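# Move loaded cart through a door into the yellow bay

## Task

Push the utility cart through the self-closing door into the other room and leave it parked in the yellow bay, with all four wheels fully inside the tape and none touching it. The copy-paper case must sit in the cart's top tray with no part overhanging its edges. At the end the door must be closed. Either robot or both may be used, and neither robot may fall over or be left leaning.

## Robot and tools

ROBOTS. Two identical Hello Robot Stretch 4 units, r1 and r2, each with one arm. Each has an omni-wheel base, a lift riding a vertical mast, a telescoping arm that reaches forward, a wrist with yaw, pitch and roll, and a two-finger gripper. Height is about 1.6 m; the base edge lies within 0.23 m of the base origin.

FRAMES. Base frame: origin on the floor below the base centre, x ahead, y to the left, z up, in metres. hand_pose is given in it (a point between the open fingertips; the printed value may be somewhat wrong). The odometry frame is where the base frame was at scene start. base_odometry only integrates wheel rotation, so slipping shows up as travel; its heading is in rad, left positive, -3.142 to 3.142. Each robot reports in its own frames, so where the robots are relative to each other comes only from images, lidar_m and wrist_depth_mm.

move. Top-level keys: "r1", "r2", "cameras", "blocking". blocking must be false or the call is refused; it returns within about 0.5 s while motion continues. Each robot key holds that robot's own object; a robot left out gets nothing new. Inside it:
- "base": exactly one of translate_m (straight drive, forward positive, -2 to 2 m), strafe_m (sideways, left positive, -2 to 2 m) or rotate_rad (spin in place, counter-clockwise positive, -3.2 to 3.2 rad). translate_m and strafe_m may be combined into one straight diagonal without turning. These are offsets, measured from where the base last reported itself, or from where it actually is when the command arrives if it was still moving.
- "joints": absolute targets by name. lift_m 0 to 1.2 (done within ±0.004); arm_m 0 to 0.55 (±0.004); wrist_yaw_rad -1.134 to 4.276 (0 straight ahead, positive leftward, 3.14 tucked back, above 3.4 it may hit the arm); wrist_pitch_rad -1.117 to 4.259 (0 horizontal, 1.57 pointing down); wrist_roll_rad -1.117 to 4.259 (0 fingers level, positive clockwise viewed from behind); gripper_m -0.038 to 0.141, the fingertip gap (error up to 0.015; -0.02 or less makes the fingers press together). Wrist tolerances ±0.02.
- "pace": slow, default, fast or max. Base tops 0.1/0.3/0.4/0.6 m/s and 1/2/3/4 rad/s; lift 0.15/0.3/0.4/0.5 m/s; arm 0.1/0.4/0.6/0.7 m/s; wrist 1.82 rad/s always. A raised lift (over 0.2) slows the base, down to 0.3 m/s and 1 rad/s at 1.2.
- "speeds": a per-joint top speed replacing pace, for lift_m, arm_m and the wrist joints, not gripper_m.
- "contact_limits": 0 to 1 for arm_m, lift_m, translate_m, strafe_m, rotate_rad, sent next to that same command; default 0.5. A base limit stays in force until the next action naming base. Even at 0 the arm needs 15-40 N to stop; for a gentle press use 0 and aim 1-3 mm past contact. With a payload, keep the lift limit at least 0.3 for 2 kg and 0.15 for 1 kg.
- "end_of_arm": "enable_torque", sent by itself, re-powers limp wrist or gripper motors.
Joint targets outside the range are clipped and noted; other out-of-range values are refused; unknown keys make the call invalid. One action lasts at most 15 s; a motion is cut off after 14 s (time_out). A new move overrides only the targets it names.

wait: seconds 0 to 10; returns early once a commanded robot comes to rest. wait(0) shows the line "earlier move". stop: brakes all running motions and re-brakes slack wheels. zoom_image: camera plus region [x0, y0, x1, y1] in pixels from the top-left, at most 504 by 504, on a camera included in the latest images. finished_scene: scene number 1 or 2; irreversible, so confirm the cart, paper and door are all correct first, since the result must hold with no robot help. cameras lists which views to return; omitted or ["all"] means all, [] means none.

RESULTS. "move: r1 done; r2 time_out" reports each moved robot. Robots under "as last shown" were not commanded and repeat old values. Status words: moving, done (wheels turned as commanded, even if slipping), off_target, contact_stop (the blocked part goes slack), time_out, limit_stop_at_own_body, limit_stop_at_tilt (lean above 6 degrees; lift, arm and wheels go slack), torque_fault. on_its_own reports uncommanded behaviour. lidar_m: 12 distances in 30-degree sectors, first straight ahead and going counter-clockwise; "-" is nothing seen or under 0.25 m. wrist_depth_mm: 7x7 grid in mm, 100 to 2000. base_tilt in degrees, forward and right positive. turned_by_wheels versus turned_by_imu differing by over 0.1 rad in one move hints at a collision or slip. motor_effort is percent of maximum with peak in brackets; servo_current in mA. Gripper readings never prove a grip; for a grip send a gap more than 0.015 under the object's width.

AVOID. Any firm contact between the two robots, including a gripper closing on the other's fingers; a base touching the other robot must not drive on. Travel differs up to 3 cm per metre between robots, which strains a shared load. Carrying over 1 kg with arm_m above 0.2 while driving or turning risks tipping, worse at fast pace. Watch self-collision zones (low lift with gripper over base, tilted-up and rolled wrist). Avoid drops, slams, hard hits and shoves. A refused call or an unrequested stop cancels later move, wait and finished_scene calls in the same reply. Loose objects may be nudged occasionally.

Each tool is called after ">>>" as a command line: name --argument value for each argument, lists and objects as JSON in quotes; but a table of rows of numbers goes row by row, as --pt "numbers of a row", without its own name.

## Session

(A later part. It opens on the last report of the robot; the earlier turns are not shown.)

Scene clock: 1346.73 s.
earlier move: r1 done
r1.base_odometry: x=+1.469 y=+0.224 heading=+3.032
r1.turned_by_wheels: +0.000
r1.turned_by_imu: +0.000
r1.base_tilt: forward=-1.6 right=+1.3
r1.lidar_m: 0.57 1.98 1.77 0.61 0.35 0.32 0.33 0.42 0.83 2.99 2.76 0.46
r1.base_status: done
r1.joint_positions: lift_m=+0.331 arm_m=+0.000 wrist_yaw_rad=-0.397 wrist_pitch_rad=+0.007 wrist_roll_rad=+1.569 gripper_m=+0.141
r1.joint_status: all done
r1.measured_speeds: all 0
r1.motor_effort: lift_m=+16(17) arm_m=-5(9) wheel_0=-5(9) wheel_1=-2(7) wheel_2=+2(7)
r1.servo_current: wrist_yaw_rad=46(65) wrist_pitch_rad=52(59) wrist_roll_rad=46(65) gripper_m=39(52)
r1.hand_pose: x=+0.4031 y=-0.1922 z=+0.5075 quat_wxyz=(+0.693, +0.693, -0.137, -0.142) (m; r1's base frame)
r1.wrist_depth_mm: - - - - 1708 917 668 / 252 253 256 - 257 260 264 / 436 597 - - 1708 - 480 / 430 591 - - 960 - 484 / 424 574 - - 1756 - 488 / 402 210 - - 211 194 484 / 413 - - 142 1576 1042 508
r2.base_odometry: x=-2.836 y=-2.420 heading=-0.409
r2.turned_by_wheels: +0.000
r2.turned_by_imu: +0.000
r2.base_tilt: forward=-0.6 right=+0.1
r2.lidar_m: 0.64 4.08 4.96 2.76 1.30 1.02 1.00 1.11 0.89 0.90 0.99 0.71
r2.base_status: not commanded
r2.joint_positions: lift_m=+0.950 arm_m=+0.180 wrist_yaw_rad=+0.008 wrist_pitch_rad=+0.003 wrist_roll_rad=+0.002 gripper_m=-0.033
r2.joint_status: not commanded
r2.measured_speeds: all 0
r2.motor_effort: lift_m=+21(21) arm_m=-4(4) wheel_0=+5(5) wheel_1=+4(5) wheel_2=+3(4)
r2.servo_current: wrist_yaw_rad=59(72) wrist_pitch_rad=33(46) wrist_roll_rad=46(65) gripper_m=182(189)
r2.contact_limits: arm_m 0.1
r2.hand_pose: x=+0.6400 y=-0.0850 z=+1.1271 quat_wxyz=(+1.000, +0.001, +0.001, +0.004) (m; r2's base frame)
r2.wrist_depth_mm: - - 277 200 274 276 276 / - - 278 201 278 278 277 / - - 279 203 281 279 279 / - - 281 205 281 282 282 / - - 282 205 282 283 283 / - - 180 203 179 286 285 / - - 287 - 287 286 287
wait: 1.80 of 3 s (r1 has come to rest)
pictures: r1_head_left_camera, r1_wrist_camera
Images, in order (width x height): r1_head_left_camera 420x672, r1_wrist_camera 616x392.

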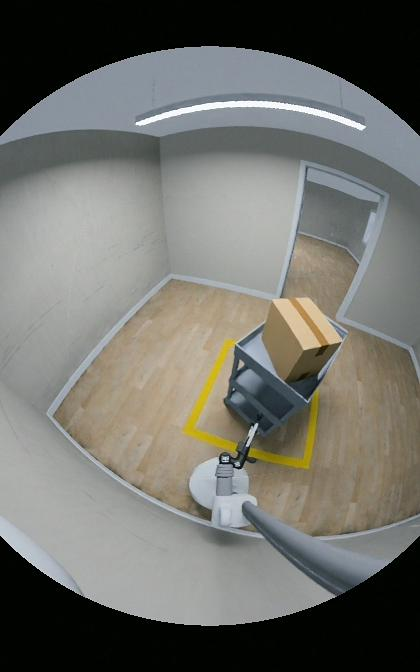

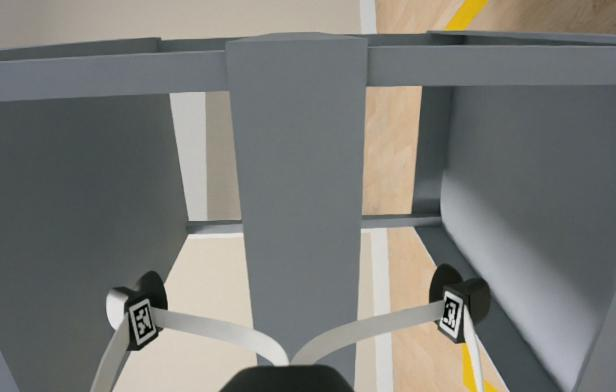

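>>> move --r1 '{"base":{"translate_m":0.12,"strafe_m":0.45},"pace":"slow"}' --r2 '{"base":{"translate_m":0.289,"strafe_m":0.033},"joints":{"wrist_yaw_rad":-0.35},"speeds":{"wrist_yaw_rad":0.12},"pace":"slow"}' --blocking false --cameras '[]'

>>> wait --seconds 2.6 --cameras '["r2_wrist_camera","r2_head_camera"]'

>>> wait --seconds 3 --cameras '["r2_wrist_camera","r2_head_camera","r1_head_camera","r1_head_left_camera"]'

Scene clock: 1374.07 s.
move: r1 moving; r2 moving
r1.base_odometry: x=+1.464 y=+0.212 heading=+3.032
r1.turned_by_wheels: +0.000
r1.turned_by_imu: +0.000
r1.base_tilt: forward=-1.6 right=+1.3
r1.lidar_m: 0.58 1.96 1.74 0.60 0.36 0.33 0.33 0.41 0.82 3.00 0.51 0.47
r1.base_status: translate_m moving; strafe_m moving
r1.joint_positions: lift_m=+0.331 arm_m=+0.000 wrist_yaw_rad=-0.397 wrist_pitch_rad=+0.007 wrist_roll_rad=+1.569 gripper_m=+0.141
r1.joint_status: not commanded
r1.measured_speeds: translate_m=+0.013 strafe_m=+0.048 rotate_rad=+0.000 lift_m=+0.000 arm_m=+0.000 wrist_yaw_rad=+0.000 wrist_pitch_rad=+0.000 wrist_roll_rad=+0.000
r1.motor_effort: lift_m=+16(16) arm_m=-5(5) wheel_0=-4(7) wheel_1=+6(8) wheel_2=-3(3)
r1.servo_current: wrist_yaw_rad=52(52) wrist_pitch_rad=52(59) wrist_roll_rad=39(65) gripper_m=39(46)
r1.hand_pose: x=+0.4031 y=-0.1922 z=+0.5075 quat_wxyz=(+0.693, +0.693, -0.137, -0.142) (m; r1's base frame)
r1.wrist_depth_mm: - - - - 1366 258 260 / 373 517 - - 866 809 473 / 433 597 - - 1661 - 473 / 430 585 - - 976 - 477 / 427 580 - - 1756 - 484 / 402 209 - - 212 195 496 / 413 - - 142 1618 1025 512
r2.base_odometry: x=-2.824 y=-2.423 heading=-0.407
r2.turned_by_wheels: +0.002
r2.turned_by_imu: +0.002
r2.base_tilt: forward=-0.7 right=+0.0
r2.lidar_m: 0.61 4.07 4.97 2.75 1.31 1.03 1.00 1.12 0.91 0.89 0.99 0.73
r2.base_status: translate_m moving; strafe_m moving
r2.joint_positions: lift_m=+0.950 arm_m=+0.180 wrist_yaw_rad=-0.018 wrist_pitch_rad=+0.003 wrist_roll_rad=+0.002 gripper_m=-0.033
r2.joint_status: wrist_yaw_rad moving
r2.measured_speeds: translate_m=+0.048 strafe_m=+0.005 rotate_rad=+0.003 lift_m=+0.000 arm_m=+0.000 wrist_yaw_rad=-0.088 wrist_pitch_rad=+0.000 wrist_roll_rad=+0.000
r2.motor_effort: lift_m=+21(21) arm_m=-4(4) wheel_0=+17(17) wheel_1=+8(9) wheel_2=-1(4)
r2.servo_current: wrist_yaw_rad=299(299) wrist_pitch_rad=39(46) wrist_roll_rad=59(59) gripper_m=163(182)
r2.contact_limits: arm_m 0.1
r2.hand_pose: x=+0.6377 y=-0.0927 z=+1.1271 quat_wxyz=(+1.000, +0.001, +0.001, -0.009) (m; r2's base frame)
r2.wrist_depth_mm: - - 274 204 276 277 277 / - - 276 203 277 277 279 / - - 278 204 278 279 281 / - - 281 204 281 281 283 / - - 282 204 282 282 283 / - - 185 202 179 286 285 / - 157 285 - 286 286 286
pictures: none
No camera images: "cameras" was empty.

Scene clock: 1376.67 s.
earlier move: r1 moving; r2 moving
r1.base_odometry: x=+1.374 y=-0.020 heading=+3.032
r1.turned_by_wheels: +0.000
r1.turned_by_imu: +0.001
r1.base_tilt: forward=-1.6 right=+1.3
r1.lidar_m: 2.48 1.69 1.51 0.57 0.35 0.30 0.30 0.38 0.75 3.26 0.59 0.59
r1.base_status: translate_m moving; strafe_m moving
r1.joint_positions: lift_m=+0.331 arm_m=+0.000 wrist_yaw_rad=-0.397 wrist_pitch_rad=+0.007 wrist_roll_rad=+1.569 gripper_m=+0.141
r1.joint_status: not commanded
r1.measured_speeds: translate_m=+0.026 strafe_m=+0.095 rotate_rad=+0.002 lift_m=+0.000 arm_m=+0.000 wrist_yaw_rad=+0.000 wrist_pitch_rad=+0.000 wrist_roll_rad=+0.000
r1.motor_effort: lift_m=+16(17) arm_m=-5(5) wheel_0=-4(8) wheel_1=+5(8) wheel_2=-2(5)
r1.servo_current: wrist_yaw_rad=39(72) wrist_pitch_rad=52(59) wrist_roll_rad=52(72) gripper_m=46(52)
r1.hand_pose: x=+0.4031 y=-0.1922 z=+0.5075 quat_wxyz=(+0.693, +0.693, -0.137, -0.142) (m; r1's base frame)
r1.wrist_depth_mm: 436 603 - - 1863 - 492 / 436 591 - - 1983 - 399 / 433 597 - - 1921 - 413 / 430 691 - - - 621 445 / 455 - - - - 960 691 / - 210 - - 1808 195 741 / - - - 149 1661 1042 741
r2.base_odometry: x=-2.588 y=-2.494 heading=-0.406
r2.turned_by_wheels: +0.002
r2.turned_by_imu: +0.032
r2.base_tilt: forward=-0.6 right=+0.0
r2.lidar_m: 0.58 3.82 4.89 3.18 1.60 1.29 1.24 1.21 0.97 0.97 0.79 0.66
r2.base_status: translate_m moving; strafe_m moving
r2.joint_positions: lift_m=+0.950 arm_m=+0.180 wrist_yaw_rad=-0.285 wrist_pitch_rad=+0.003 wrist_roll_rad=+0.002 gripper_m=-0.033
r2.joint_status: wrist_yaw_rad moving
r2.measured_speeds: translate_m=+0.087 strafe_m=+0.007 rotate_rad=+0.007 lift_m=+0.000 arm_m=+0.000 wrist_yaw_rad=-0.054 wrist_pitch_rad=+0.000 wrist_roll_rad=+0.000
r2.motor_effort: lift_m=+21(21) arm_m=-5(5) wheel_0=+21(28) wheel_1=+10(13) wheel_2=+10(12)
r2.servo_current: wrist_yaw_rad=819(956) wrist_pitch_rad=39(46) wrist_roll_rad=59(59) gripper_m=137(182)
r2.contact_limits: arm_m 0.1
r2.hand_pose: x=+0.6031 y=-0.1651 z=+1.1271 quat_wxyz=(+0.990, +0.001, +0.001, -0.142) (m; r2's base frame)
r2.wrist_depth_mm: - - 273 271 271 268 268 / - - 274 273 272 271 270 / - - 276 273 274 273 273 / - - 278 274 273 273 273 / - - 279 278 277 276 274 / - - 193 198 181 277 278 / - - 283 - 281 - 277
wait: 2.60 s; no rest
pictures: r2_head_camera, r2_wrist_camera
Images, in order (width x height): r2_head_camera 420x560, r2_wrist_camera 616x392.

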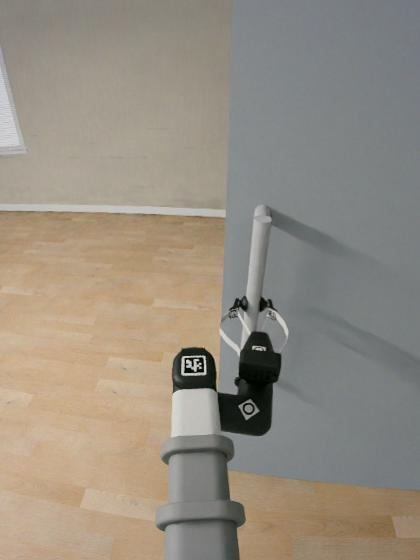

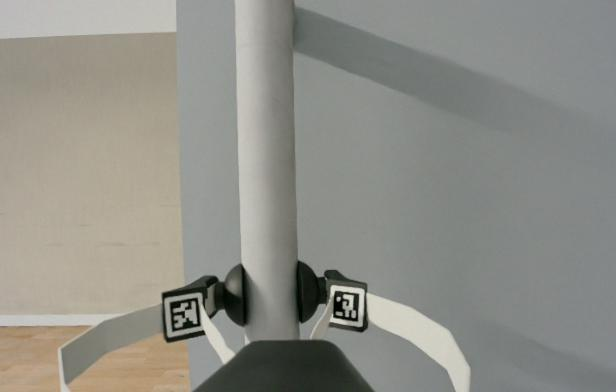

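Scene clock: 1377.77 s.
earlier move: r1 moving; r2 off_target
r1.base_odometry: x=+1.334 y=-0.122 heading=+3.031
r1.turned_by_wheels: +0.000
r1.turned_by_imu: +0.001
r1.base_tilt: forward=-1.6 right=+1.3
r1.lidar_m: 2.48 1.58 1.40 0.56 0.35 0.29 0.30 0.38 0.77 3.34 0.66 0.67
r1.base_status: translate_m moving; strafe_m moving
r1.joint_positions: lift_m=+0.331 arm_m=+0.000 wrist_yaw_rad=-0.397 wrist_pitch_rad=+0.007 wrist_roll_rad=+1.569 gripper_m=+0.141
r1.joint_status: not commanded
r1.measured_speeds: translate_m=+0.026 strafe_m=+0.095 rotate_rad=-0.001 lift_m=+0.000 arm_m=+0.000 wrist_yaw_rad=+0.000 wrist_pitch_rad=+0.000 wrist_roll_rad=+0.000
r1.motor_effort: lift_m=+16(17) arm_m=-5(5) wheel_0=-6(8) wheel_1=+5(9) wheel_2=-2(5)
r1.servo_current: wrist_yaw_rad=52(72) wrist_pitch_rad=52(59) wrist_roll_rad=39(72) gripper_m=39(52)
r1.hand_pose: x=+0.4031 y=-0.1922 z=+0.5075 quat_wxyz=(+0.693, +0.693, -0.137, -0.142) (m; r1's base frame)
r1.wrist_depth_mm: 436 597 - - 1808 - 424 / 436 591 - - 1863 - 449 / 459 - - 477 1983 891 477 / - - - - - 1025 723 / - - - - - 960 732 / - 209 - - 1808 196 723 / - - - 150 1661 1042 741
r2.base_odometry: x=-2.557 y=-2.503 heading=-0.406
r2.turned_by_wheels: -0.001
r2.turned_by_imu: +0.000
r2.base_tilt: forward=-0.7 right=+0.0
r2.lidar_m: 0.59 3.78 4.89 3.25 1.62 1.31 1.28 1.23 0.92 0.98 0.80 0.66
r2.base_status: done
r2.joint_positions: lift_m=+0.950 arm_m=+0.180 wrist_yaw_rad=-0.294 wrist_pitch_rad=+0.003 wrist_roll_rad=+0.002 gripper_m=-0.033
r2.joint_status: wrist_yaw_rad off_target (ended at -0.293, target -0.350)
r2.measured_speeds: all 0
r2.motor_effort: lift_m=+21(21) arm_m=-5(5) wheel_0=+15(28) wheel_1=+8(13) wheel_2=+10(12)
r2.servo_current: wrist_yaw_rad=585(956) wrist_pitch_rad=33(46) wrist_roll_rad=46(59) gripper_m=143(182)
r2.contact_limits: arm_m 0.1
r2.hand_pose: x=+0.6016 y=-0.1673 z=+1.1271 quat_wxyz=(+0.989, +0.001, +0.001, -0.147) (m; r2's base frame)
r2.wrist_depth_mm: - - 274 271 270 267 266 / - - 277 273 271 268 267 / - - 279 274 273 271 268 / - - 279 276 276 274 270 / - - 281 202 278 274 273 / - - 193 200 179 276 276 / - - 285 - 279 277 276
wait: 1.10 of 3 s (r2 has come to rest)
pictures: r1_head_camera, r1_head_left_camera, r2_head_camera, r2_wrist_camera
Images, in order (width x height): r1_head_camera 420x560, r1_head_left_camera 420x672, r2_head_camera 420x560, r2_wrist_camera 616x392.

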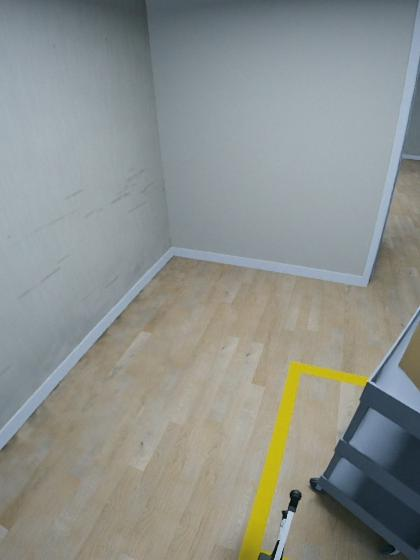

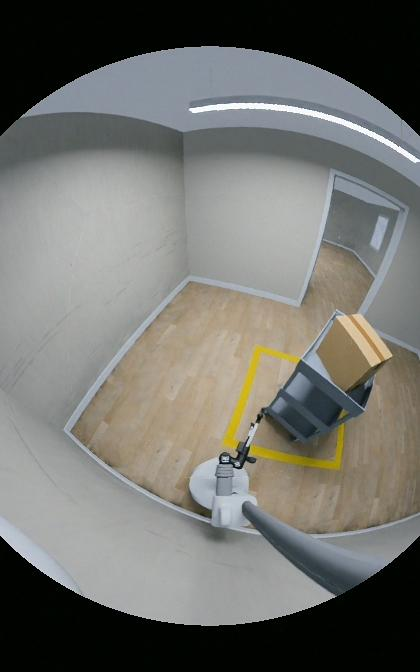

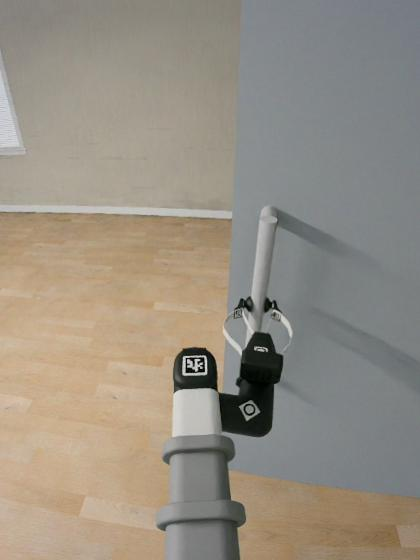

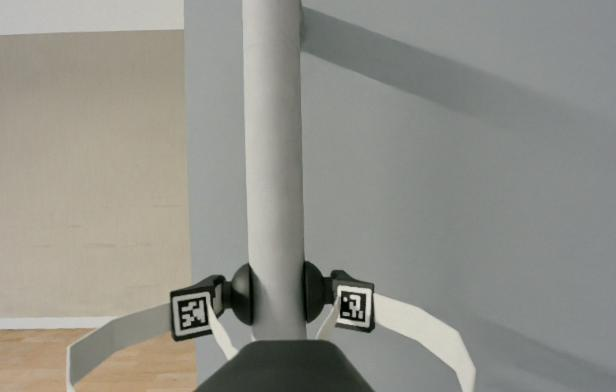

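>>> move --r2 '{"base":{"translate_m":0.26,"strafe_m":-0.09},"joints":{"wrist_yaw_rad":-0.62},"speeds":{"wrist_yaw_rad":0.12},"pace":"slow"}' --blocking false --cameras '[]'

>>> wait --seconds 5 --cameras '["r2_wrist_camera","r2_head_camera","r1_head_camera"]'

Scene clock: 1382.37 s.
earlier move: r1 done
move: r2 moving
r1.base_odometry: x=+1.300 y=-0.210 heading=+3.031
r1.turned_by_wheels: +0.000
r1.turned_by_imu: +0.000
r1.base_tilt: forward=-1.6 right=+1.3
r1.lidar_m: 2.37 1.46 1.31 0.55 0.32 0.27 0.30 0.37 0.76 3.45 0.71 0.71
r1.base_status: done
r1.joint_positions: lift_m=+0.331 arm_m=+0.000 wrist_yaw_rad=-0.397 wrist_pitch_rad=+0.007 wrist_roll_rad=+1.569 gripper_m=+0.141
r1.joint_status: not commanded
r1.measured_speeds: all 0
r1.motor_effort: lift_m=+16(16) arm_m=-5(5) wheel_0=-4(4) wheel_1=+3(3) wheel_2=-3(3)
r1.servo_current: wrist_yaw_rad=52(59) wrist_pitch_rad=46(52) wrist_roll_rad=39(72) gripper_m=46(46)
r1.hand_pose: x=+0.4031 y=-0.1922 z=+0.5075 quat_wxyz=(+0.693, +0.693, -0.137, -0.142) (m; r1's base frame)
r1.wrist_depth_mm: 459 597 - - 1863 - 469 / 473 - - - 1983 946 676 / - - - - 1983 1025 707 / - - - - - 1025 715 / - - - - - 1025 741 / - 210 - - 1808 196 723 / - - - 150 1618 1060 741
r2.base_odometry: x=-2.547 y=-2.512 heading=-0.403
r2.turned_by_wheels: +0.003
r2.turned_by_imu: +0.005
r2.base_tilt: forward=-0.6 right=+0.0
r2.lidar_m: 0.58 3.80 4.87 3.25 1.61 1.32 1.29 1.22 0.99 0.97 0.76 0.66
r2.base_status: translate_m moving; strafe_m moving
r2.joint_positions: lift_m=+0.950 arm_m=+0.180 wrist_yaw_rad=-0.334 wrist_pitch_rad=+0.003 wrist_roll_rad=+0.002 gripper_m=-0.033
r2.joint_status: wrist_yaw_rad moving
r2.measured_speeds: translate_m=+0.049 strafe_m=-0.016 rotate_rad=+0.001 lift_m=+0.000 arm_m=+0.000 wrist_yaw_rad=-0.085 wrist_pitch_rad=+0.000 wrist_roll_rad=+0.000
r2.motor_effort: lift_m=+21(21) arm_m=-5(5) wheel_0=+27(27) wheel_1=+9(10) wheel_2=+8(9)
r2.servo_current: wrist_yaw_rad=891(891) wrist_pitch_rad=46(46) wrist_roll_rad=46(52) gripper_m=143(150)
r2.contact_limits: arm_m 0.1
r2.hand_pose: x=+0.5947 y=-0.1772 z=+1.1271 quat_wxyz=(+0.986, +0.001, +0.001, -0.166) (m; r2's base frame)
r2.wrist_depth_mm: - - 271 271 270 270 268 / - - 274 274 272 270 267 / - - 276 274 273 272 271 / - - 278 277 276 274 272 / - - 281 210 277 274 274 / - - 197 200 181 278 277 / - - 285 - 281 278 277
pictures: none
No camera images: "cameras" was empty.

Scene clock: 1385.83 s.
earlier move: r2 torque_fault
torque_fault: r2.wrist_yaw_rad switched itself off since the last result.
r1.base_odometry: x=+1.300 y=-0.210 heading=+3.031
r1.turned_by_wheels: +0.000
r1.turned_by_imu: +0.000
r1.base_tilt: forward=-1.6 right=+1.3
r1.lidar_m: 2.36 1.48 1.30 0.55 0.32 0.28 0.28 0.39 0.75 3.46 0.72 0.73
r1.base_status: done
r1.joint_positions: lift_m=+0.331 arm_m=+0.000 wrist_yaw_rad=-0.397 wrist_pitch_rad=+0.007 wrist_roll_rad=+1.569 gripper_m=+0.141
r1.joint_status: not commanded
r1.measured_speeds: all 0
r1.motor_effort: lift_m=+16(17) arm_m=-5(5) wheel_0=-4(5) wheel_1=+3(3) wheel_2=-3(3)
r1.servo_current: wrist_yaw_rad=59(72) wrist_pitch_rad=46(59) wrist_roll_rad=59(85) gripper_m=46(52)
r1.hand_pose: x=+0.4031 y=-0.1922 z=+0.5075 quat_wxyz=(+0.693, +0.693, -0.137, -0.142) (m; r1's base frame)
r1.wrist_depth_mm: 459 603 - - 1808 - 466 / 473 - - - 1921 946 676 / - - - - 1983 1025 715 / - - - - - 1042 723 / - - - - - 1042 732 / - 209 - - 1756 196 732 / - - - 150 1618 1060 732
r2.base_odometry: x=-2.354 y=-2.689 heading=-0.407
r2.turned_by_wheels: -0.004
r2.turned_by_imu: -0.002
r2.base_tilt: forward=-0.6 right=+0.1
r2.lidar_m: 0.58 3.52 4.91 3.93 1.98 1.60 1.57 1.19 0.92 0.90 0.66 0.63
r2.base_status: done
r2.joint_positions: lift_m=+0.950 arm_m=+0.180 wrist_yaw_rad=-0.155 wrist_pitch_rad=+0.003 wrist_roll_rad=+0.002 gripper_m=-0.033
r2.joint_status: wrist_yaw_rad torque_fault (moved +0.151 of -0.326)
r2.measured_speeds: all 0
r2.on_its_own: wrist_yaw_rad is off since a torque_fault, until you send "end_of_arm": "enable_torque" (your -0.620 is given up)
r2.motor_effort: lift_m=+21(21) arm_m=-4(5) wheel_0=-6(27) wheel_1=+1(12) wheel_2=-5(11)
r2.servo_current: wrist_yaw_rad=46(988) wrist_pitch_rad=33(52) wrist_roll_rad=39(65) gripper_m=130(156)
r2.contact_limits: arm_m 0.1
r2.hand_pose: x=+0.6223 y=-0.1310 z=+1.1271 quat_wxyz=(+0.997, +0.001, +0.001, -0.078) (m; r2's base frame)
r2.wrist_depth_mm: - - - 196 250 229 215 / - - - 197 253 230 216 / - - - 197 255 232 217 / - - - 198 256 234 219 / - - - 200 255 236 220 / - - 184 198 176 229 220 / - - - - 255 238 -
wait: 3.47 of 5 s (r2 has come to rest)
pictures: r1_head_camera, r2_head_camera, r2_wrist_camera
Images, in order (width x height): r1_head_camera 420x560, r2_head_camera 420x560, r2_wrist_camera 616x392.

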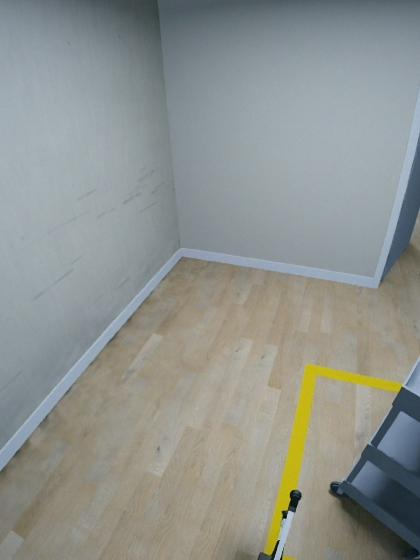

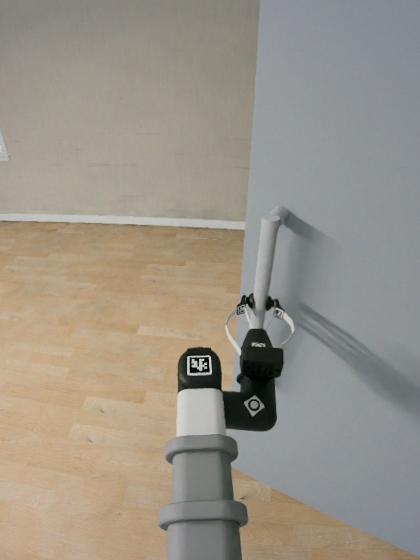

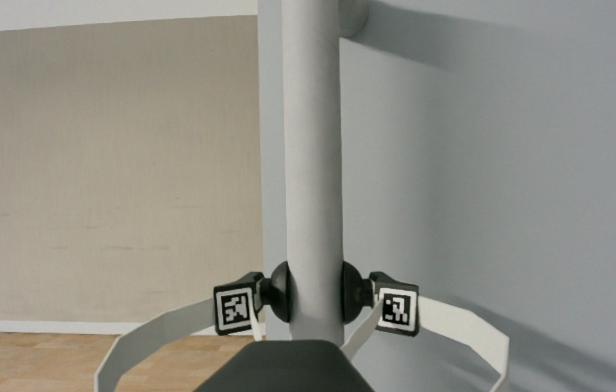

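>>> move --r2 '{"base":{"translate_m":0.3,"strafe_m":-0.25},"pace":"slow"}' --blocking false --cameras '[]'

>>> wait --seconds 5 --cameras '["r2_wrist_camera","r2_head_camera"]'

Scene clock: 1394.17 s.
move: r2 moving
r1: as last shown
r1.lidar_m: 2.35 1.46 1.29 0.54 0.34 0.28 0.28 0.36 0.73 3.45 0.71 0.71
r1.motor_effort: lift_m=+16(16) arm_m=-5(5) wheel_0=-4(5) wheel_1=+3(3) wheel_2=-3(3)
r1.servo_current: wrist_yaw_rad=52(59) wrist_pitch_rad=52(52) wrist_roll_rad=33(65) gripper_m=46(52)
r1.wrist_depth_mm: 459 603 - - 1863 - 473 / 473 - - - 1863 960 683 / - - - - 1983 1025 723 / - - - - - 1042 723 / - - - - - 1025 723 / - 210 - - 1808 196 732 / - - - 149 1661 1060 723
r2.base_odometry: x=-2.348 y=-2.700 heading=-0.408
r2.turned_by_wheels: -0.001
r2.turned_by_imu: -0.001
r2.base_tilt: forward=-0.7 right=+0.1
r2.lidar_m: 0.61 3.50 4.95 3.93 1.98 1.58 1.56 1.13 0.94 0.88 0.66 0.62
r2.base_status: translate_m moving; strafe_m moving
r2.joint_positions: lift_m=+0.950 arm_m=+0.180 wrist_yaw_rad=-0.155 wrist_pitch_rad=+0.003 wrist_roll_rad=+0.002 gripper_m=-0.033
r2.joint_status: not commanded
r2.measured_speeds: translate_m=+0.039 strafe_m=-0.034 rotate_rad=-0.001 lift_m=+0.000 arm_m=+0.000 wrist_yaw_rad=+0.000 wrist_pitch_rad=+0.000 wrist_roll_rad=+0.000
r2.on_its_own: wrist_yaw_rad is off since a torque_fault, until you send "end_of_arm": "enable_torque" (your -0.620 is given up)
r2.motor_effort: lift_m=+21(21) arm_m=-4(4) wheel_0=+4(10) wheel_1=-8(9) wheel_2=-8(9)
r2.servo_current: wrist_yaw_rad=52(52) wrist_pitch_rad=33(46) wrist_roll_rad=39(59) gripper_m=130(137)
r2.contact_limits: arm_m 0.1
r2.hand_pose: x=+0.6223 y=-0.1310 z=+1.1271 quat_wxyz=(+0.997, +0.001, +0.001, -0.078) (m; r2's base frame)
r2.wrist_depth_mm: - - - 197 250 226 212 / - - - 194 253 228 213 / - - - 198 253 230 216 / - - - 199 256 232 216 / - - - 200 255 234 217 / - - 183 198 178 228 219 / - - - - 253 236 -
pictures: none
No camera images: "cameras" was empty.

Scene clock: 1398.80 s.
earlier move: r2 done
r1.base_odometry: x=+1.300 y=-0.210 heading=+3.031
r1.turned_by_wheels: +0.000
r1.turned_by_imu: +0.000
r1.base_tilt: forward=-1.5 right=+1.2
r1.lidar_m: 2.38 1.45 1.27 0.53 0.34 0.27 0.30 0.36 0.76 3.44 0.71 0.71
r1.base_status: not commanded
r1.joint_positions: lift_m=+0.331 arm_m=+0.000 wrist_yaw_rad=-0.397 wrist_pitch_rad=+0.007 wrist_roll_rad=+1.569 gripper_m=+0.141
r1.joint_status: not commanded
r1.measured_speeds: all 0
r1.motor_effort: lift_m=+16(17) arm_m=-5(5) wheel_0=-4(5) wheel_1=+3(3) wheel_2=-3(3)
r1.servo_current: wrist_yaw_rad=39(78) wrist_pitch_rad=46(59) wrist_roll_rad=52(72) gripper_m=46(52)
r1.hand_pose: x=+0.4031 y=-0.1922 z=+0.5075 quat_wxyz=(+0.693, +0.693, -0.137, -0.142) (m; r1's base frame)
r1.wrist_depth_mm: 459 597 - - 1921 - 469 / 477 - - - 1983 946 676 / - - - - 1921 1008 723 / - - - - - 1042 723 / - - - - - 1060 723 / - 209 - - 1808 196 741 / - - - 149 1708 1060 741
r2.base_odometry: x=-2.178 y=-3.037 heading=-0.408
r2.turned_by_wheels: +0.001
r2.turned_by_imu: +0.000
r2.base_tilt: forward=-0.6 right=+0.0
r2.lidar_m: 2.83 3.15 4.88 4.77 2.38 1.89 1.82 0.92 0.72 0.61 0.61 0.69
r2.base_status: done
r2.joint_positions: lift_m=+0.950 arm_m=+0.180 wrist_yaw_rad=-0.272 wrist_pitch_rad=+0.003 wrist_roll_rad=+0.002 gripper_m=-0.034
r2.joint_status: not commanded
r2.measured_speeds: all 0
r2.on_its_own: wrist_yaw_rad is off since a torque_fault, until you send "end_of_arm": "enable_torque" (your -0.620 is given up)
r2.motor_effort: lift_m=+21(21) arm_m=+5(5) wheel_0=+2(10) wheel_1=-6(10) wheel_2=-5(10)
r2.servo_current: wrist_yaw_rad=59(65) wrist_pitch_rad=46(46) wrist_roll_rad=52(65) gripper_m=111(137)
r2.contact_limits: arm_m 0.1
r2.hand_pose: x=+0.6051 y=-0.1618 z=+1.1271 quat_wxyz=(+0.991, +0.001, +0.001, -0.136) (m; r2's base frame)
r2.wrist_depth_mm: - - - - - 366 334 / - - - - - 366 336 / - - - - - 379 338 / - - - - - 375 342 / - - - - - 377 343 / - - 185 199 179 375 345 / - - - - - - 345
wait: 4.63 of 5 s (r2 has come to rest)
pictures: r2_head_camera, r2_wrist_camera
Images, in order (width x height): r2_head_camera 420x560, r2_wrist_camera 616x392.

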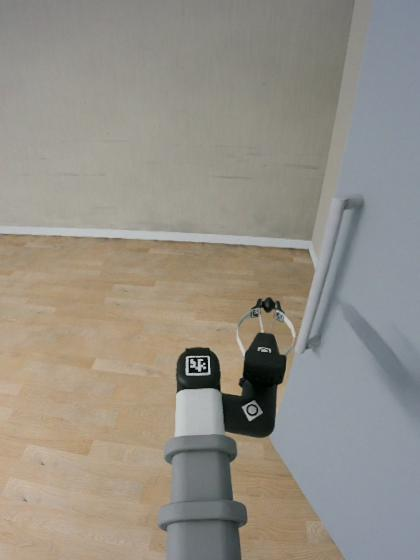

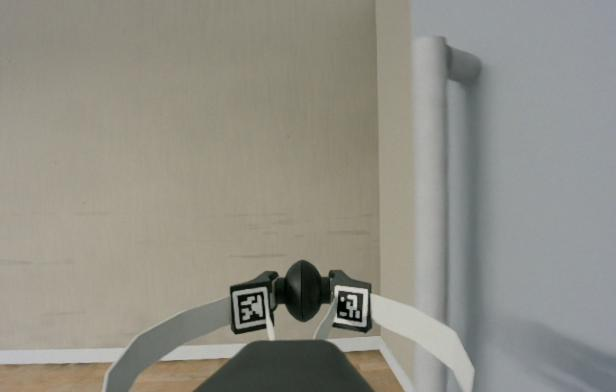

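>>> move --r2 '{"base":{"strafe_m":0.3,"translate_m":-0.1},"pace":"slow"}' --blocking false --cameras '[]'

>>> wait --seconds 4 --cameras '["r2_head_right_camera","r2_head_camera","r1_head_right_camera"]'

Scene clock: 1405.30 s.
move: r2 moving
r1: as last shown
r1.base_tilt: forward=-1.5 right=+1.3
r1.lidar_m: 2.35 1.48 1.30 0.55 0.33 0.27 0.30 0.38 0.75 3.46 0.70 0.70
r1.motor_effort: lift_m=+16(16) arm_m=-5(5) wheel_0=-4(4) wheel_1=+3(3) wheel_2=-3(3)
r1.servo_current: wrist_yaw_rad=46(59) wrist_pitch_rad=52(52) wrist_roll_rad=52(65) gripper_m=39(46)
r1.wrist_depth_mm: 455 597 - - 1921 - 466 / 477 - - - 1921 946 676 / - - - - 1921 1025 723 / - - - - - 1025 732 / - - - - - 1042 723 / - 210 - - 1756 196 732 / - - - 150 1618 1060 732
r2.base_odometry: x=-2.177 y=-3.025 heading=-0.407
r2.turned_by_wheels: +0.001
r2.turned_by_imu: +0.001
r2.base_tilt: forward=-0.7 right=+0.1
r2.lidar_m: 2.86 3.13 4.89 4.74 2.37 1.91 1.88 0.93 0.75 0.72 0.82 1.18
r2.base_status: translate_m moving; strafe_m moving
r2.joint_positions: lift_m=+0.950 arm_m=+0.180 wrist_yaw_rad=-0.272 wrist_pitch_rad=+0.003 wrist_roll_rad=+0.002 gripper_m=-0.034
r2.joint_status: not commanded
r2.measured_speeds: translate_m=-0.016 strafe_m=+0.046 rotate_rad=+0.000 lift_m=+0.000 arm_m=+0.000 wrist_yaw_rad=+0.000 wrist_pitch_rad=+0.000 wrist_roll_rad=+0.000
r2.on_its_own: wrist_yaw_rad is off since a torque_fault, until you send "end_of_arm": "enable_torque" (your -0.620 is given up)
r2.motor_effort: lift_m=+21(21) arm_m=+4(5) wheel_0=-6(9) wheel_1=+6(7) wheel_2=+6(6)
r2.servo_current: wrist_yaw_rad=52(59) wrist_pitch_rad=46(46) wrist_roll_rad=39(52) gripper_m=117(117)
r2.contact_limits: arm_m 0.1
r2.hand_pose: x=+0.6051 y=-0.1618 z=+1.1271 quat_wxyz=(+0.991, +0.001, +0.001, -0.136) (m; r2's base frame)
r2.wrist_depth_mm: - - - - - - - / - - - - - - - / - - - - - - - / - - - - - - - / - - - - - - - / - - 185 199 179 - - / - - - - - - -
pictures: none
No camera images: "cameras" was empty.

Scene clock: 1409.23 s.
earlier move: r2 done
r1.base_odometry: x=+1.300 y=-0.210 heading=+3.031
r1.turned_by_wheels: +0.000
r1.turned_by_imu: +0.000
r1.base_tilt: forward=-1.6 right=+1.3
r1.lidar_m: 2.36 1.47 1.30 0.54 0.33 0.29 0.30 0.37 0.73 3.42 0.71 0.71
r1.base_status: not commanded
r1.joint_positions: lift_m=+0.331 arm_m=+0.000 wrist_yaw_rad=-0.397 wrist_pitch_rad=+0.007 wrist_roll_rad=+1.569 gripper_m=+0.141
r1.joint_status: not commanded
r1.measured_speeds: all 0
r1.motor_effort: lift_m=+16(17) arm_m=-5(5) wheel_0=-4(5) wheel_1=+3(3) wheel_2=-3(3)
r1.servo_current: wrist_yaw_rad=39(72) wrist_pitch_rad=52(65) wrist_roll_rad=52(72) gripper_m=46(52)
r1.hand_pose: x=+0.4031 y=-0.1922 z=+0.5075 quat_wxyz=(+0.693, +0.693, -0.137, -0.142) (m; r1's base frame)
r1.wrist_depth_mm: 459 603 - - 1808 - 469 / 477 - - - 1921 946 676 / - - - - 1983 1008 715 / - - - - - 1042 723 / - - - - - 1042 723 / - 209 - - 1808 197 732 / - - - 150 1661 1042 732
r2.base_odometry: x=-2.151 y=-2.722 heading=-0.407
r2.turned_by_wheels: +0.000
r2.turned_by_imu: +0.000
r2.base_tilt: forward=-0.7 right=+0.1
r2.lidar_m: 2.99 3.30 4.83 4.40 2.20 1.78 1.73 1.25 0.99 1.00 1.10 1.76
r2.base_status: done
r2.joint_positions: lift_m=+0.950 arm_m=+0.180 wrist_yaw_rad=-0.272 wrist_pitch_rad=+0.003 wrist_roll_rad=+0.002 gripper_m=-0.034
r2.joint_status: not commanded
r2.measured_speeds: all 0
r2.on_its_own: wrist_yaw_rad is off since a torque_fault, until you send "end_of_arm": "enable_torque" (your -0.620 is given up)
r2.motor_effort: lift_m=+21(21) arm_m=+4(5) wheel_0=-3(11) wheel_1=+4(9) wheel_2=+7(9)
r2.servo_current: wrist_yaw_rad=46(59) wrist_pitch_rad=39(46) wrist_roll_rad=52(59) gripper_m=111(117)
r2.contact_limits: arm_m 0.1
r2.hand_pose: x=+0.6051 y=-0.1618 z=+1.1271 quat_wxyz=(+0.991, +0.001, +0.001, -0.136) (m; r2's base frame)
r2.wrist_depth_mm: - - - - - - - / - - - - - - - / - - - - - - - / - - - - - - - / - - - - - - - / - - 185 198 179 - - / - - - - - - -
wait: 3.93 of 4 s (r2 has come to rest)
pictures: r1_head_right_camera, r2_head_camera, r2_head_right_camera
Images, in order (width x height): r1_head_right_camera 420x672, r2_head_camera 420x560, r2_head_right_camera 420x672.

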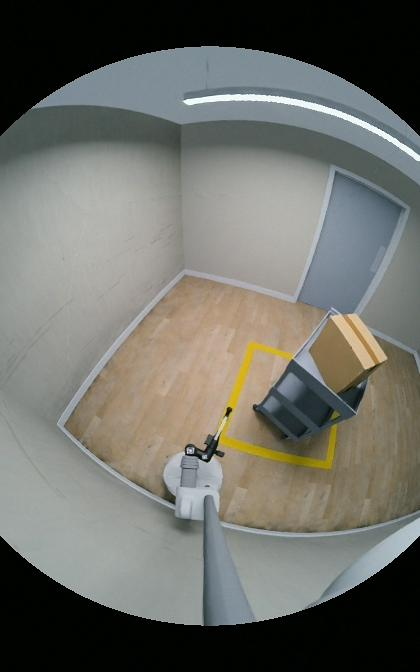

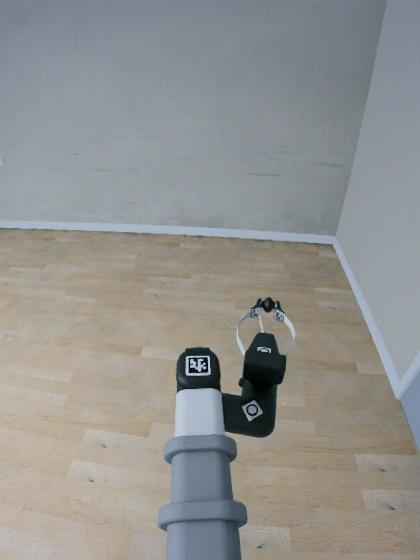

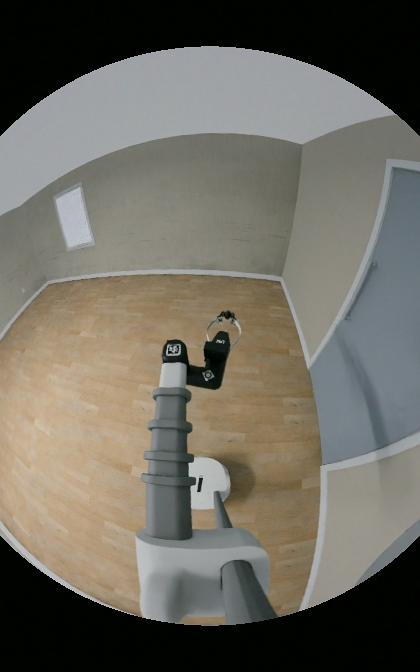

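>>> move --r1 '{"base":{"translate_m":1.3,"strafe_m":0.2},"joints":{"wrist_yaw_rad":0.5}}' --blocking false --cameras '[]'

>>> wait --seconds 8 --cameras '[]'

>>> move --r1 '{"base":{"rotate_rad":-1.7}}' --blocking false --cameras '[]'

>>> wait --seconds 5 --cameras '["r1_head_camera","r1_head_left_camera","r1_head_right_camera"]'

Scene clock: 1422.00 s.
move: r1 moving
r1.base_odometry: x=+1.269 y=-0.211 heading=+3.032
r1.turned_by_wheels: +0.000
r1.turned_by_imu: +0.000
r1.base_tilt: forward=-1.6 right=+1.3
r1.lidar_m: 2.31 1.46 1.28 0.58 0.36 0.31 0.32 0.42 0.79 0.82 0.70 0.69
r1.base_status: translate_m moving; strafe_m moving
r1.joint_positions: lift_m=+0.331 arm_m=+0.000 wrist_yaw_rad=+0.186 wrist_pitch_rad=+0.007 wrist_roll_rad=+1.569 gripper_m=+0.141
r1.joint_status: wrist_yaw_rad moving
r1.measured_speeds: translate_m=+0.121 strafe_m=+0.020 rotate_rad=-0.001 lift_m=+0.000 arm_m=+0.000 wrist_yaw_rad=+1.823 wrist_pitch_rad=+0.000 wrist_roll_rad=+0.000
r1.motor_effort: lift_m=+16(16) arm_m=-4(5) wheel_0=+4(6) wheel_1=+8(8) wheel_2=-7(9)
r1.servo_current: wrist_yaw_rad=104(124) wrist_pitch_rad=52(52) wrist_roll_rad=33(59) gripper_m=39(46)
r1.hand_pose: x=+0.4705 y=-0.0324 z=+0.5075 quat_wxyz=(+0.705, +0.703, +0.068, +0.063) (m; r1's base frame)
r1.wrist_depth_mm: - - - - 1863 1118 699 / - - - - 1983 991 715 / - - - - 1921 1025 715 / - - - - - 1042 723 / - - - - - 960 732 / - 198 - - 1618 198 732 / - - - 143 1499 1042 732
r2: as last shown
r2.lidar_m: 3.01 3.30 4.83 4.41 2.19 1.78 1.74 1.29 1.00 0.99 1.11 1.75
r2.on_its_own: wrist_yaw_rad is off since a torque_fault, until you send "end_of_arm": "enable_torque" (your -0.620 is given up)
r2.motor_effort: lift_m=+21(21) arm_m=+5(5) wheel_0=-3(4) wheel_1=+4(4) wheel_2=+7(7)
r2.servo_current: wrist_yaw_rad=46(52) wrist_pitch_rad=46(46) wrist_roll_rad=46(52) gripper_m=111(117)
r2.contact_limits: arm_m 0.1
pictures: none
No camera images: "cameras" was empty.

Scene clock: 1427.37 s.
earlier move: r1 done
r1.base_odometry: x=-0.014 y=-0.266 heading=+3.032
r1.turned_by_wheels: +0.000
r1.turned_by_imu: +0.001
r1.base_tilt: forward=-1.6 right=+1.3
r1.lidar_m: 1.27 0.78 0.68 0.69 0.86 1.44 1.44 0.97 0.97 1.19 1.49 1.32
r1.base_status: done
r1.joint_positions: lift_m=+0.331 arm_m=+0.000 wrist_yaw_rad=+0.497 wrist_pitch_rad=+0.007 wrist_roll_rad=+1.569 gripper_m=+0.141
r1.joint_status: all done
r1.measured_speeds: all 0
r1.motor_effort: lift_m=+16(17) arm_m=-4(5) wheel_0=+2(9) wheel_1=+2(9) wheel_2=+0(10)
r1.servo_current: wrist_yaw_rad=26(124) wrist_pitch_rad=46(59) wrist_roll_rad=52(72) gripper_m=39(52)
r1.hand_pose: x=+0.4661 y=+0.0607 z=+0.5075 quat_wxyz=(+0.686, +0.684, +0.176, +0.172) (m; r1's base frame)
r1.wrist_depth_mm: - - - - - 931 707 / - - - - - 931 707 / - - - - - 960 715 / - - - - - 891 732 / - - - - - - 732 / - 193 - - 182 195 691 / - - - 142 - - -
r2.base_odometry: x=-2.151 y=-2.722 heading=-0.407
r2.turned_by_wheels: +0.000
r2.turned_by_imu: +0.001
r2.base_tilt: forward=-0.7 right=+0.1
r2.lidar_m: 3.01 3.29 4.86 4.42 2.21 1.75 1.76 1.24 1.00 1.00 1.12 1.69
r2.base_status: not commanded
r2.joint_positions: lift_m=+0.950 arm_m=+0.180 wrist_yaw_rad=-0.272 wrist_pitch_rad=+0.003 wrist_roll_rad=+0.002 gripper_m=-0.034
r2.joint_status: not commanded
r2.measured_speeds: all 0
r2.on_its_own: wrist_yaw_rad is off since a torque_fault, until you send "end_of_arm": "enable_torque" (your -0.620 is given up)
r2.motor_effort: lift_m=+21(21) arm_m=+4(5) wheel_0=-4(4) wheel_1=+4(4) wheel_2=+7(7)
r2.servo_current: wrist_yaw_rad=46(65) wrist_pitch_rad=46(52) wrist_roll_rad=52(65) gripper_m=111(124)
r2.contact_limits: arm_m 0.1
r2.hand_pose: x=+0.6051 y=-0.1618 z=+1.1271 quat_wxyz=(+0.991, +0.001, +0.001, -0.136) (m; r2's base frame)
r2.wrist_depth_mm: - - - - - - - / - - - - - - - / - - - - - - - / - - - - - - - / - - - - - - - / - - 185 199 179 - - / - - - - - - -
wait: 5.37 of 8 s (r1 has come to rest)
pictures: none
No camera images: "cameras" was empty.

Scene clock: 1427.87 s.
move: r1 moving
r1.base_odometry: x=-0.014 y=-0.266 heading=+2.780
r1.turned_by_wheels: -0.252
r1.turned_by_imu: -0.253
r1.base_tilt: forward=-1.6 right=+1.2
r1.lidar_m: 1.32 0.93 0.72 0.68 0.75 1.10 1.44 1.54 0.97 1.01 1.74 1.36
r1.base_status: rotate_rad moving
r1.joint_positions: lift_m=+0.331 arm_m=+0.000 wrist_yaw_rad=+0.497 wrist_pitch_rad=+0.007 wrist_roll_rad=+1.569 gripper_m=+0.141
r1.joint_status: not commanded
r1.measured_speeds: translate_m=+0.000 strafe_m=+0.000 rotate_rad=-0.973 lift_m=+0.000 arm_m=+0.000 wrist_yaw_rad=+0.000 wrist_pitch_rad=+0.000 wrist_roll_rad=+0.000
r1.motor_effort: lift_m=+16(17) arm_m=-4(4) wheel_0=+8(8) wheel_1=+7(8) wheel_2=+7(8)
r1.servo_current: wrist_yaw_rad=52(59) wrist_pitch_rad=52(59) wrist_roll_rad=52(59) gripper_m=39(46)
r1.hand_pose: x=+0.4661 y=+0.0608 z=+0.5075 quat_wxyz=(+0.686, +0.684, +0.176, +0.172) (m; r1's base frame)
r1.wrist_depth_mm: - - - - - 960 707 / - - - - - 960 699 / - - - - 1160 946 715 / - - - - - 1008 723 / - - - - - 917 732 / - 193 - - 182 196 732 / - - - 142 - - 732
r2: as last shown
r2.turned_by_imu: +0.000
r2.lidar_m: 3.00 3.31 4.83 4.44 2.19 1.78 1.75 1.27 1.01 1.00 1.12 1.75
r2.on_its_own: wrist_yaw_rad is off since a torque_fault, until you send "end_of_arm": "enable_torque" (your -0.620 is given up)
r2.motor_effort: lift_m=+21(21) arm_m=+5(5) wheel_0=-3(3) wheel_1=+4(4) wheel_2=+7(7)
r2.servo_current: wrist_yaw_rad=39(52) wrist_pitch_rad=46(46) wrist_roll_rad=52(52) gripper_m=104(117)
r2.contact_limits: arm_m 0.1
r2.wrist_depth_mm: - - - - - - - / - - - - - - - / - - - - - - - / - - - - - - - / - - - - - - - / - - 185 198 179 - - / - - - - - - -
pictures: none
No camera images: "cameras" was empty.

Scene clock: 1429.50 s.
earlier move: r1 done
r1.base_odometry: x=-0.014 y=-0.266 heading=+1.332
r1.turned_by_wheels: -1.447
r1.turned_by_imu: -1.455
r1.base_tilt: forward=-1.6 right=+1.3
r1.lidar_m: 1.08 1.59 1.34 1.30 0.84 0.70 0.67 0.80 1.34 1.43 1.64 0.96
r1.base_status: done
r1.joint_positions: lift_m=+0.331 arm_m=+0.000 wrist_yaw_rad=+0.497 wrist_pitch_rad=+0.007 wrist_roll_rad=+1.569 gripper_m=+0.141
r1.joint_status: not commanded
r1.measured_speeds: all 0
r1.motor_effort: lift_m=+16(17) arm_m=-4(4) wheel_0=+2(8) wheel_1=+2(9) wheel_2=+2(9)
r1.servo_current: wrist_yaw_rad=46(65) wrist_pitch_rad=46(59) wrist_roll_rad=52(65) gripper_m=46(52)
r1.hand_pose: x=+0.4661 y=+0.0608 z=+0.5075 quat_wxyz=(+0.686, +0.684, +0.176, +0.172) (m; r1's base frame)
r1.wrist_depth_mm: - - - - 1921 991 699 / - - - - 1863 1078 699 / - - - - 1921 1008 715 / - - - - 1983 1025 723 / - - - - 1808 960 723 / - 192 - - 190 198 732 / - - - 143 1430 1042 732
r2.base_odometry: x=-2.151 y=-2.722 heading=-0.407
r2.turned_by_wheels: +0.000
r2.turned_by_imu: +0.000
r2.base_tilt: forward=-0.7 right=+0.1
r2.lidar_m: 2.99 3.29 4.85 4.41 2.17 1.77 1.75 1.25 1.01 1.00 1.13 1.73
r2.base_status: not commanded
r2.joint_positions: lift_m=+0.950 arm_m=+0.180 wrist_yaw_rad=-0.272 wrist_pitch_rad=+0.003 wrist_roll_rad=+0.002 gripper_m=-0.034
r2.joint_status: not commanded
r2.measured_speeds: all 0
r2.on_its_own: wrist_yaw_rad is off since a torque_fault, until you send "end_of_arm": "enable_torque" (your -0.620 is given up)
r2.motor_effort: lift_m=+21(21) arm_m=+4(5) wheel_0=-3(4) wheel_1=+4(4) wheel_2=+7(7)
r2.servo_current: wrist_yaw_rad=46(65) wrist_pitch_rad=39(52) wrist_roll_rad=52(65) gripper_m=111(117)
r2.contact_limits: arm_m 0.1
r2.hand_pose: x=+0.6051 y=-0.1618 z=+1.1271 quat_wxyz=(+0.991, +0.001, +0.001, -0.136) (m; r2's base frame)
r2.wrist_depth_mm: - - - - - - - / - - - - - - - / - - - - - - - / - - - - - - - / - - - - - - - / - - 185 198 179 - - / - - - - - - -
wait: 1.63 of 5 s (r1 has come to rest)
pictures: r1_head_camera, r1_head_left_camera, r1_head_right_camera
Images, in order (width x height): r1_head_camera 420x560, r1_head_left_camera 420x672, r1_head_right_camera 420x672.

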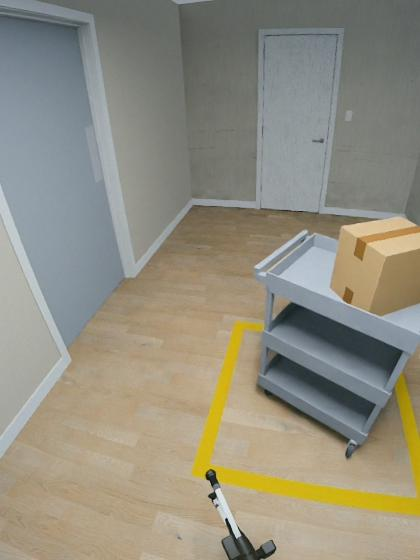

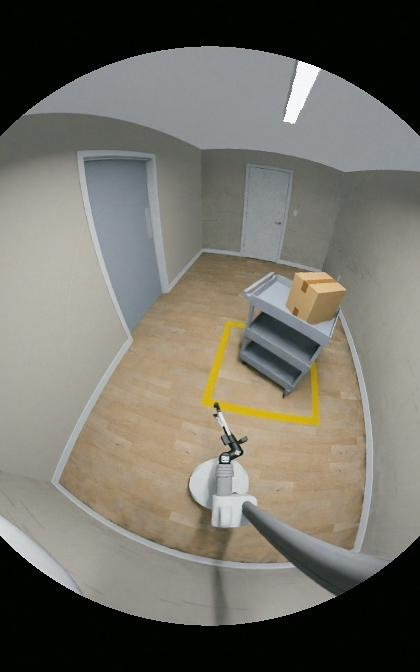

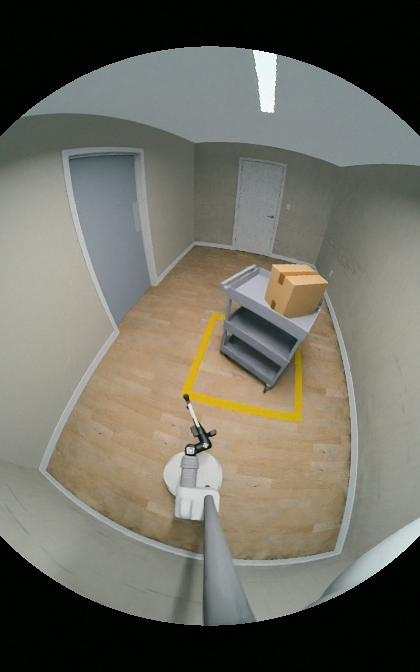

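>>> zoom_image --camera "r1_head_camera" --region '[190, 210, 420, 520]'

>>> zoom_image --camera "r1_head_right_camera" --region '[170, 250, 350, 430]'

Scaled by 1.626 from the camera's 420x560 image, which has a finer 600x800 frame.

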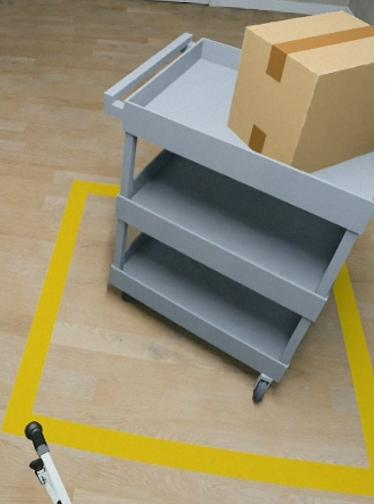

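Scaled by 2.800 from the camera's 420x672 image, which has a finer 600x960 frame.

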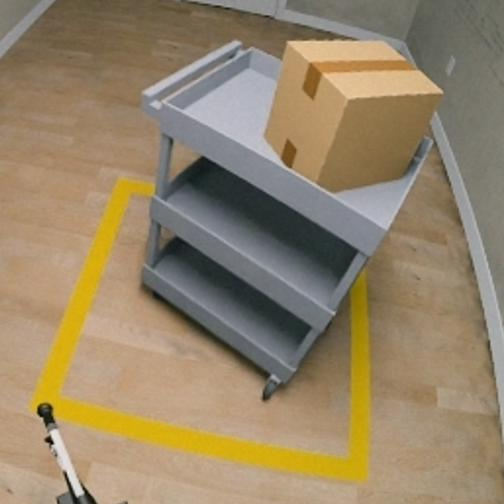

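>>> move --r1 '{"base":{"strafe_m":0.9},"joints":{"wrist_yaw_rad":1.57}}' --blocking false --cameras '[]'

>>> wait --seconds 6 --cameras '["r1_head_camera","r1_head_right_camera"]'

Scene clock: 1440.30 s.
move: r1 moving
r1.base_odometry: x=-0.049 y=-0.258 heading=+1.332
r1.turned_by_wheels: +0.000
r1.turned_by_imu: +0.000
r1.base_tilt: forward=-1.6 right=+1.3
r1.lidar_m: 1.09 1.53 1.29 1.28 0.83 0.68 0.68 0.77 1.35 1.46 1.71 0.97
r1.base_status: strafe_m moving
r1.joint_positions: lift_m=+0.331 arm_m=+0.000 wrist_yaw_rad=+1.086 wrist_pitch_rad=+0.007 wrist_roll_rad=+1.569 gripper_m=+0.141
r1.joint_status: wrist_yaw_rad moving
r1.measured_speeds: translate_m=-0.001 strafe_m=+0.141 rotate_rad=+0.006 lift_m=+0.000 arm_m=+0.000 wrist_yaw_rad=+1.817 wrist_pitch_rad=+0.000 wrist_roll_rad=+0.000
r1.motor_effort: lift_m=+16(16) arm_m=-4(4) wheel_0=-9(9) wheel_1=+9(10) wheel_2=+0(1)
r1.servo_current: wrist_yaw_rad=72(124) wrist_pitch_rad=46(52) wrist_roll_rad=33(52) gripper_m=46(46)
r1.hand_pose: x=+0.3827 y=+0.2145 z=+0.5075 quat_wxyz=(+0.607, +0.604, +0.367, +0.364) (m; r1's base frame)
r1.wrist_depth_mm: - - - - 1537 1008 699 / - - - - 1464 1025 715 / - - - - 1397 1025 723 / - - - - 1336 1025 732 / - - - - 1281 960 741 / - 192 - - 182 196 732 / - - - 142 - 1060 750
r2: as last shown
r2.lidar_m: 3.00 3.29 4.86 4.38 2.18 1.76 1.74 1.28 1.03 1.00 1.12 1.71
r2.on_its_own: wrist_yaw_rad is off since a torque_fault, until you send "end_of_arm": "enable_torque" (your -0.620 is given up)
r2.servo_current: wrist_yaw_rad=39(52) wrist_pitch_rad=39(46) wrist_roll_rad=59(59) gripper_m=111(117)
r2.contact_limits: arm_m 0.1
pictures: none
No camera images: "cameras" was empty.

Scene clock: 1444.13 s.
earlier move: r1 done
r1.base_odometry: x=-0.888 y=-0.054 heading=+1.332
r1.turned_by_wheels: +0.000
r1.turned_by_imu: +0.005
r1.base_tilt: forward=-1.6 right=+1.3
r1.lidar_m: 1.03 0.56 0.45 0.44 0.54 0.49 0.47 0.56 1.00 2.34 1.55 1.54
r1.base_status: done
r1.joint_positions: lift_m=+0.331 arm_m=+0.000 wrist_yaw_rad=+1.567 wrist_pitch_rad=+0.007 wrist_roll_rad=+1.569 gripper_m=+0.141
r1.joint_status: all done
r1.measured_speeds: all 0
r1.motor_effort: lift_m=+16(17) arm_m=-4(4) wheel_0=-1(12) wheel_1=+0(11) wheel_2=+1(2)
r1.servo_current: wrist_yaw_rad=72(124) wrist_pitch_rad=52(59) wrist_roll_rad=46(65) gripper_m=46(52)
r1.hand_pose: x=+0.2594 y=+0.2881 z=+0.5075 quat_wxyz=(+0.503, +0.499, +0.500, +0.498) (m; r1's base frame)
r1.wrist_depth_mm: - - - - - - - / - - - - - - - / - - - - - - - / - - - - - - - / - - - - - - - / - 193 - - 182 195 - / - - - 142 - - -
r2.base_odometry: x=-2.151 y=-2.722 heading=-0.407
r2.turned_by_wheels: +0.000
r2.turned_by_imu: +0.001
r2.base_tilt: forward=-0.7 right=+0.0
r2.lidar_m: 2.99 3.31 4.86 4.42 2.20 1.77 1.75 1.27 1.02 0.99 1.09 1.75
r2.base_status: not commanded
r2.joint_positions: lift_m=+0.950 arm_m=+0.180 wrist_yaw_rad=-0.272 wrist_pitch_rad=+0.003 wrist_roll_rad=+0.002 gripper_m=-0.034
r2.joint_status: not commanded
r2.measured_speeds: all 0
r2.on_its_own: wrist_yaw_rad is off since a torque_fault, until you send "end_of_arm": "enable_torque" (your -0.620 is given up)
r2.motor_effort: lift_m=+21(21) arm_m=+4(5) wheel_0=-4(4) wheel_1=+4(4) wheel_2=+7(7)
r2.servo_current: wrist_yaw_rad=52(59) wrist_pitch_rad=39(46) wrist_roll_rad=39(65) gripper_m=111(117)
r2.contact_limits: arm_m 0.1
r2.hand_pose: x=+0.6051 y=-0.1618 z=+1.1271 quat_wxyz=(+0.991, +0.001, +0.001, -0.136) (m; r2's base frame)
r2.wrist_depth_mm: - - - - - - - / - - - - - - - / - - - - - - - / - - - - - - - / - - - - - - - / - - 185 199 179 - - / - - - - - - -
wait: 3.83 of 6 s (r1 has come to rest)
pictures: r1_head_camera, r1_head_right_camera
Images, in order (width x height): r1_head_camera 420x560, r1_head_right_camera 420x672.

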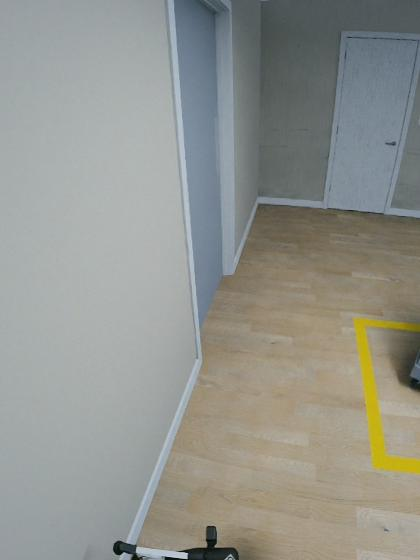

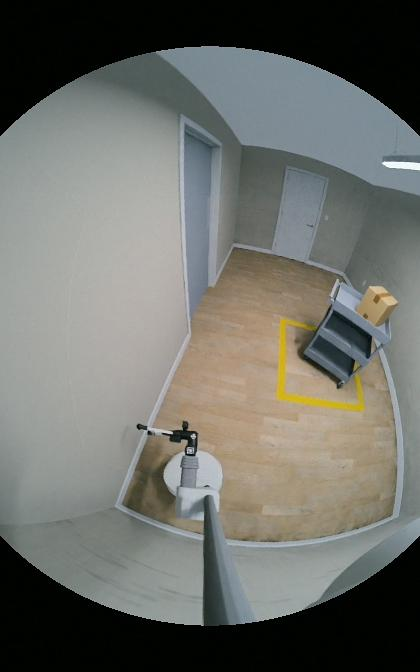

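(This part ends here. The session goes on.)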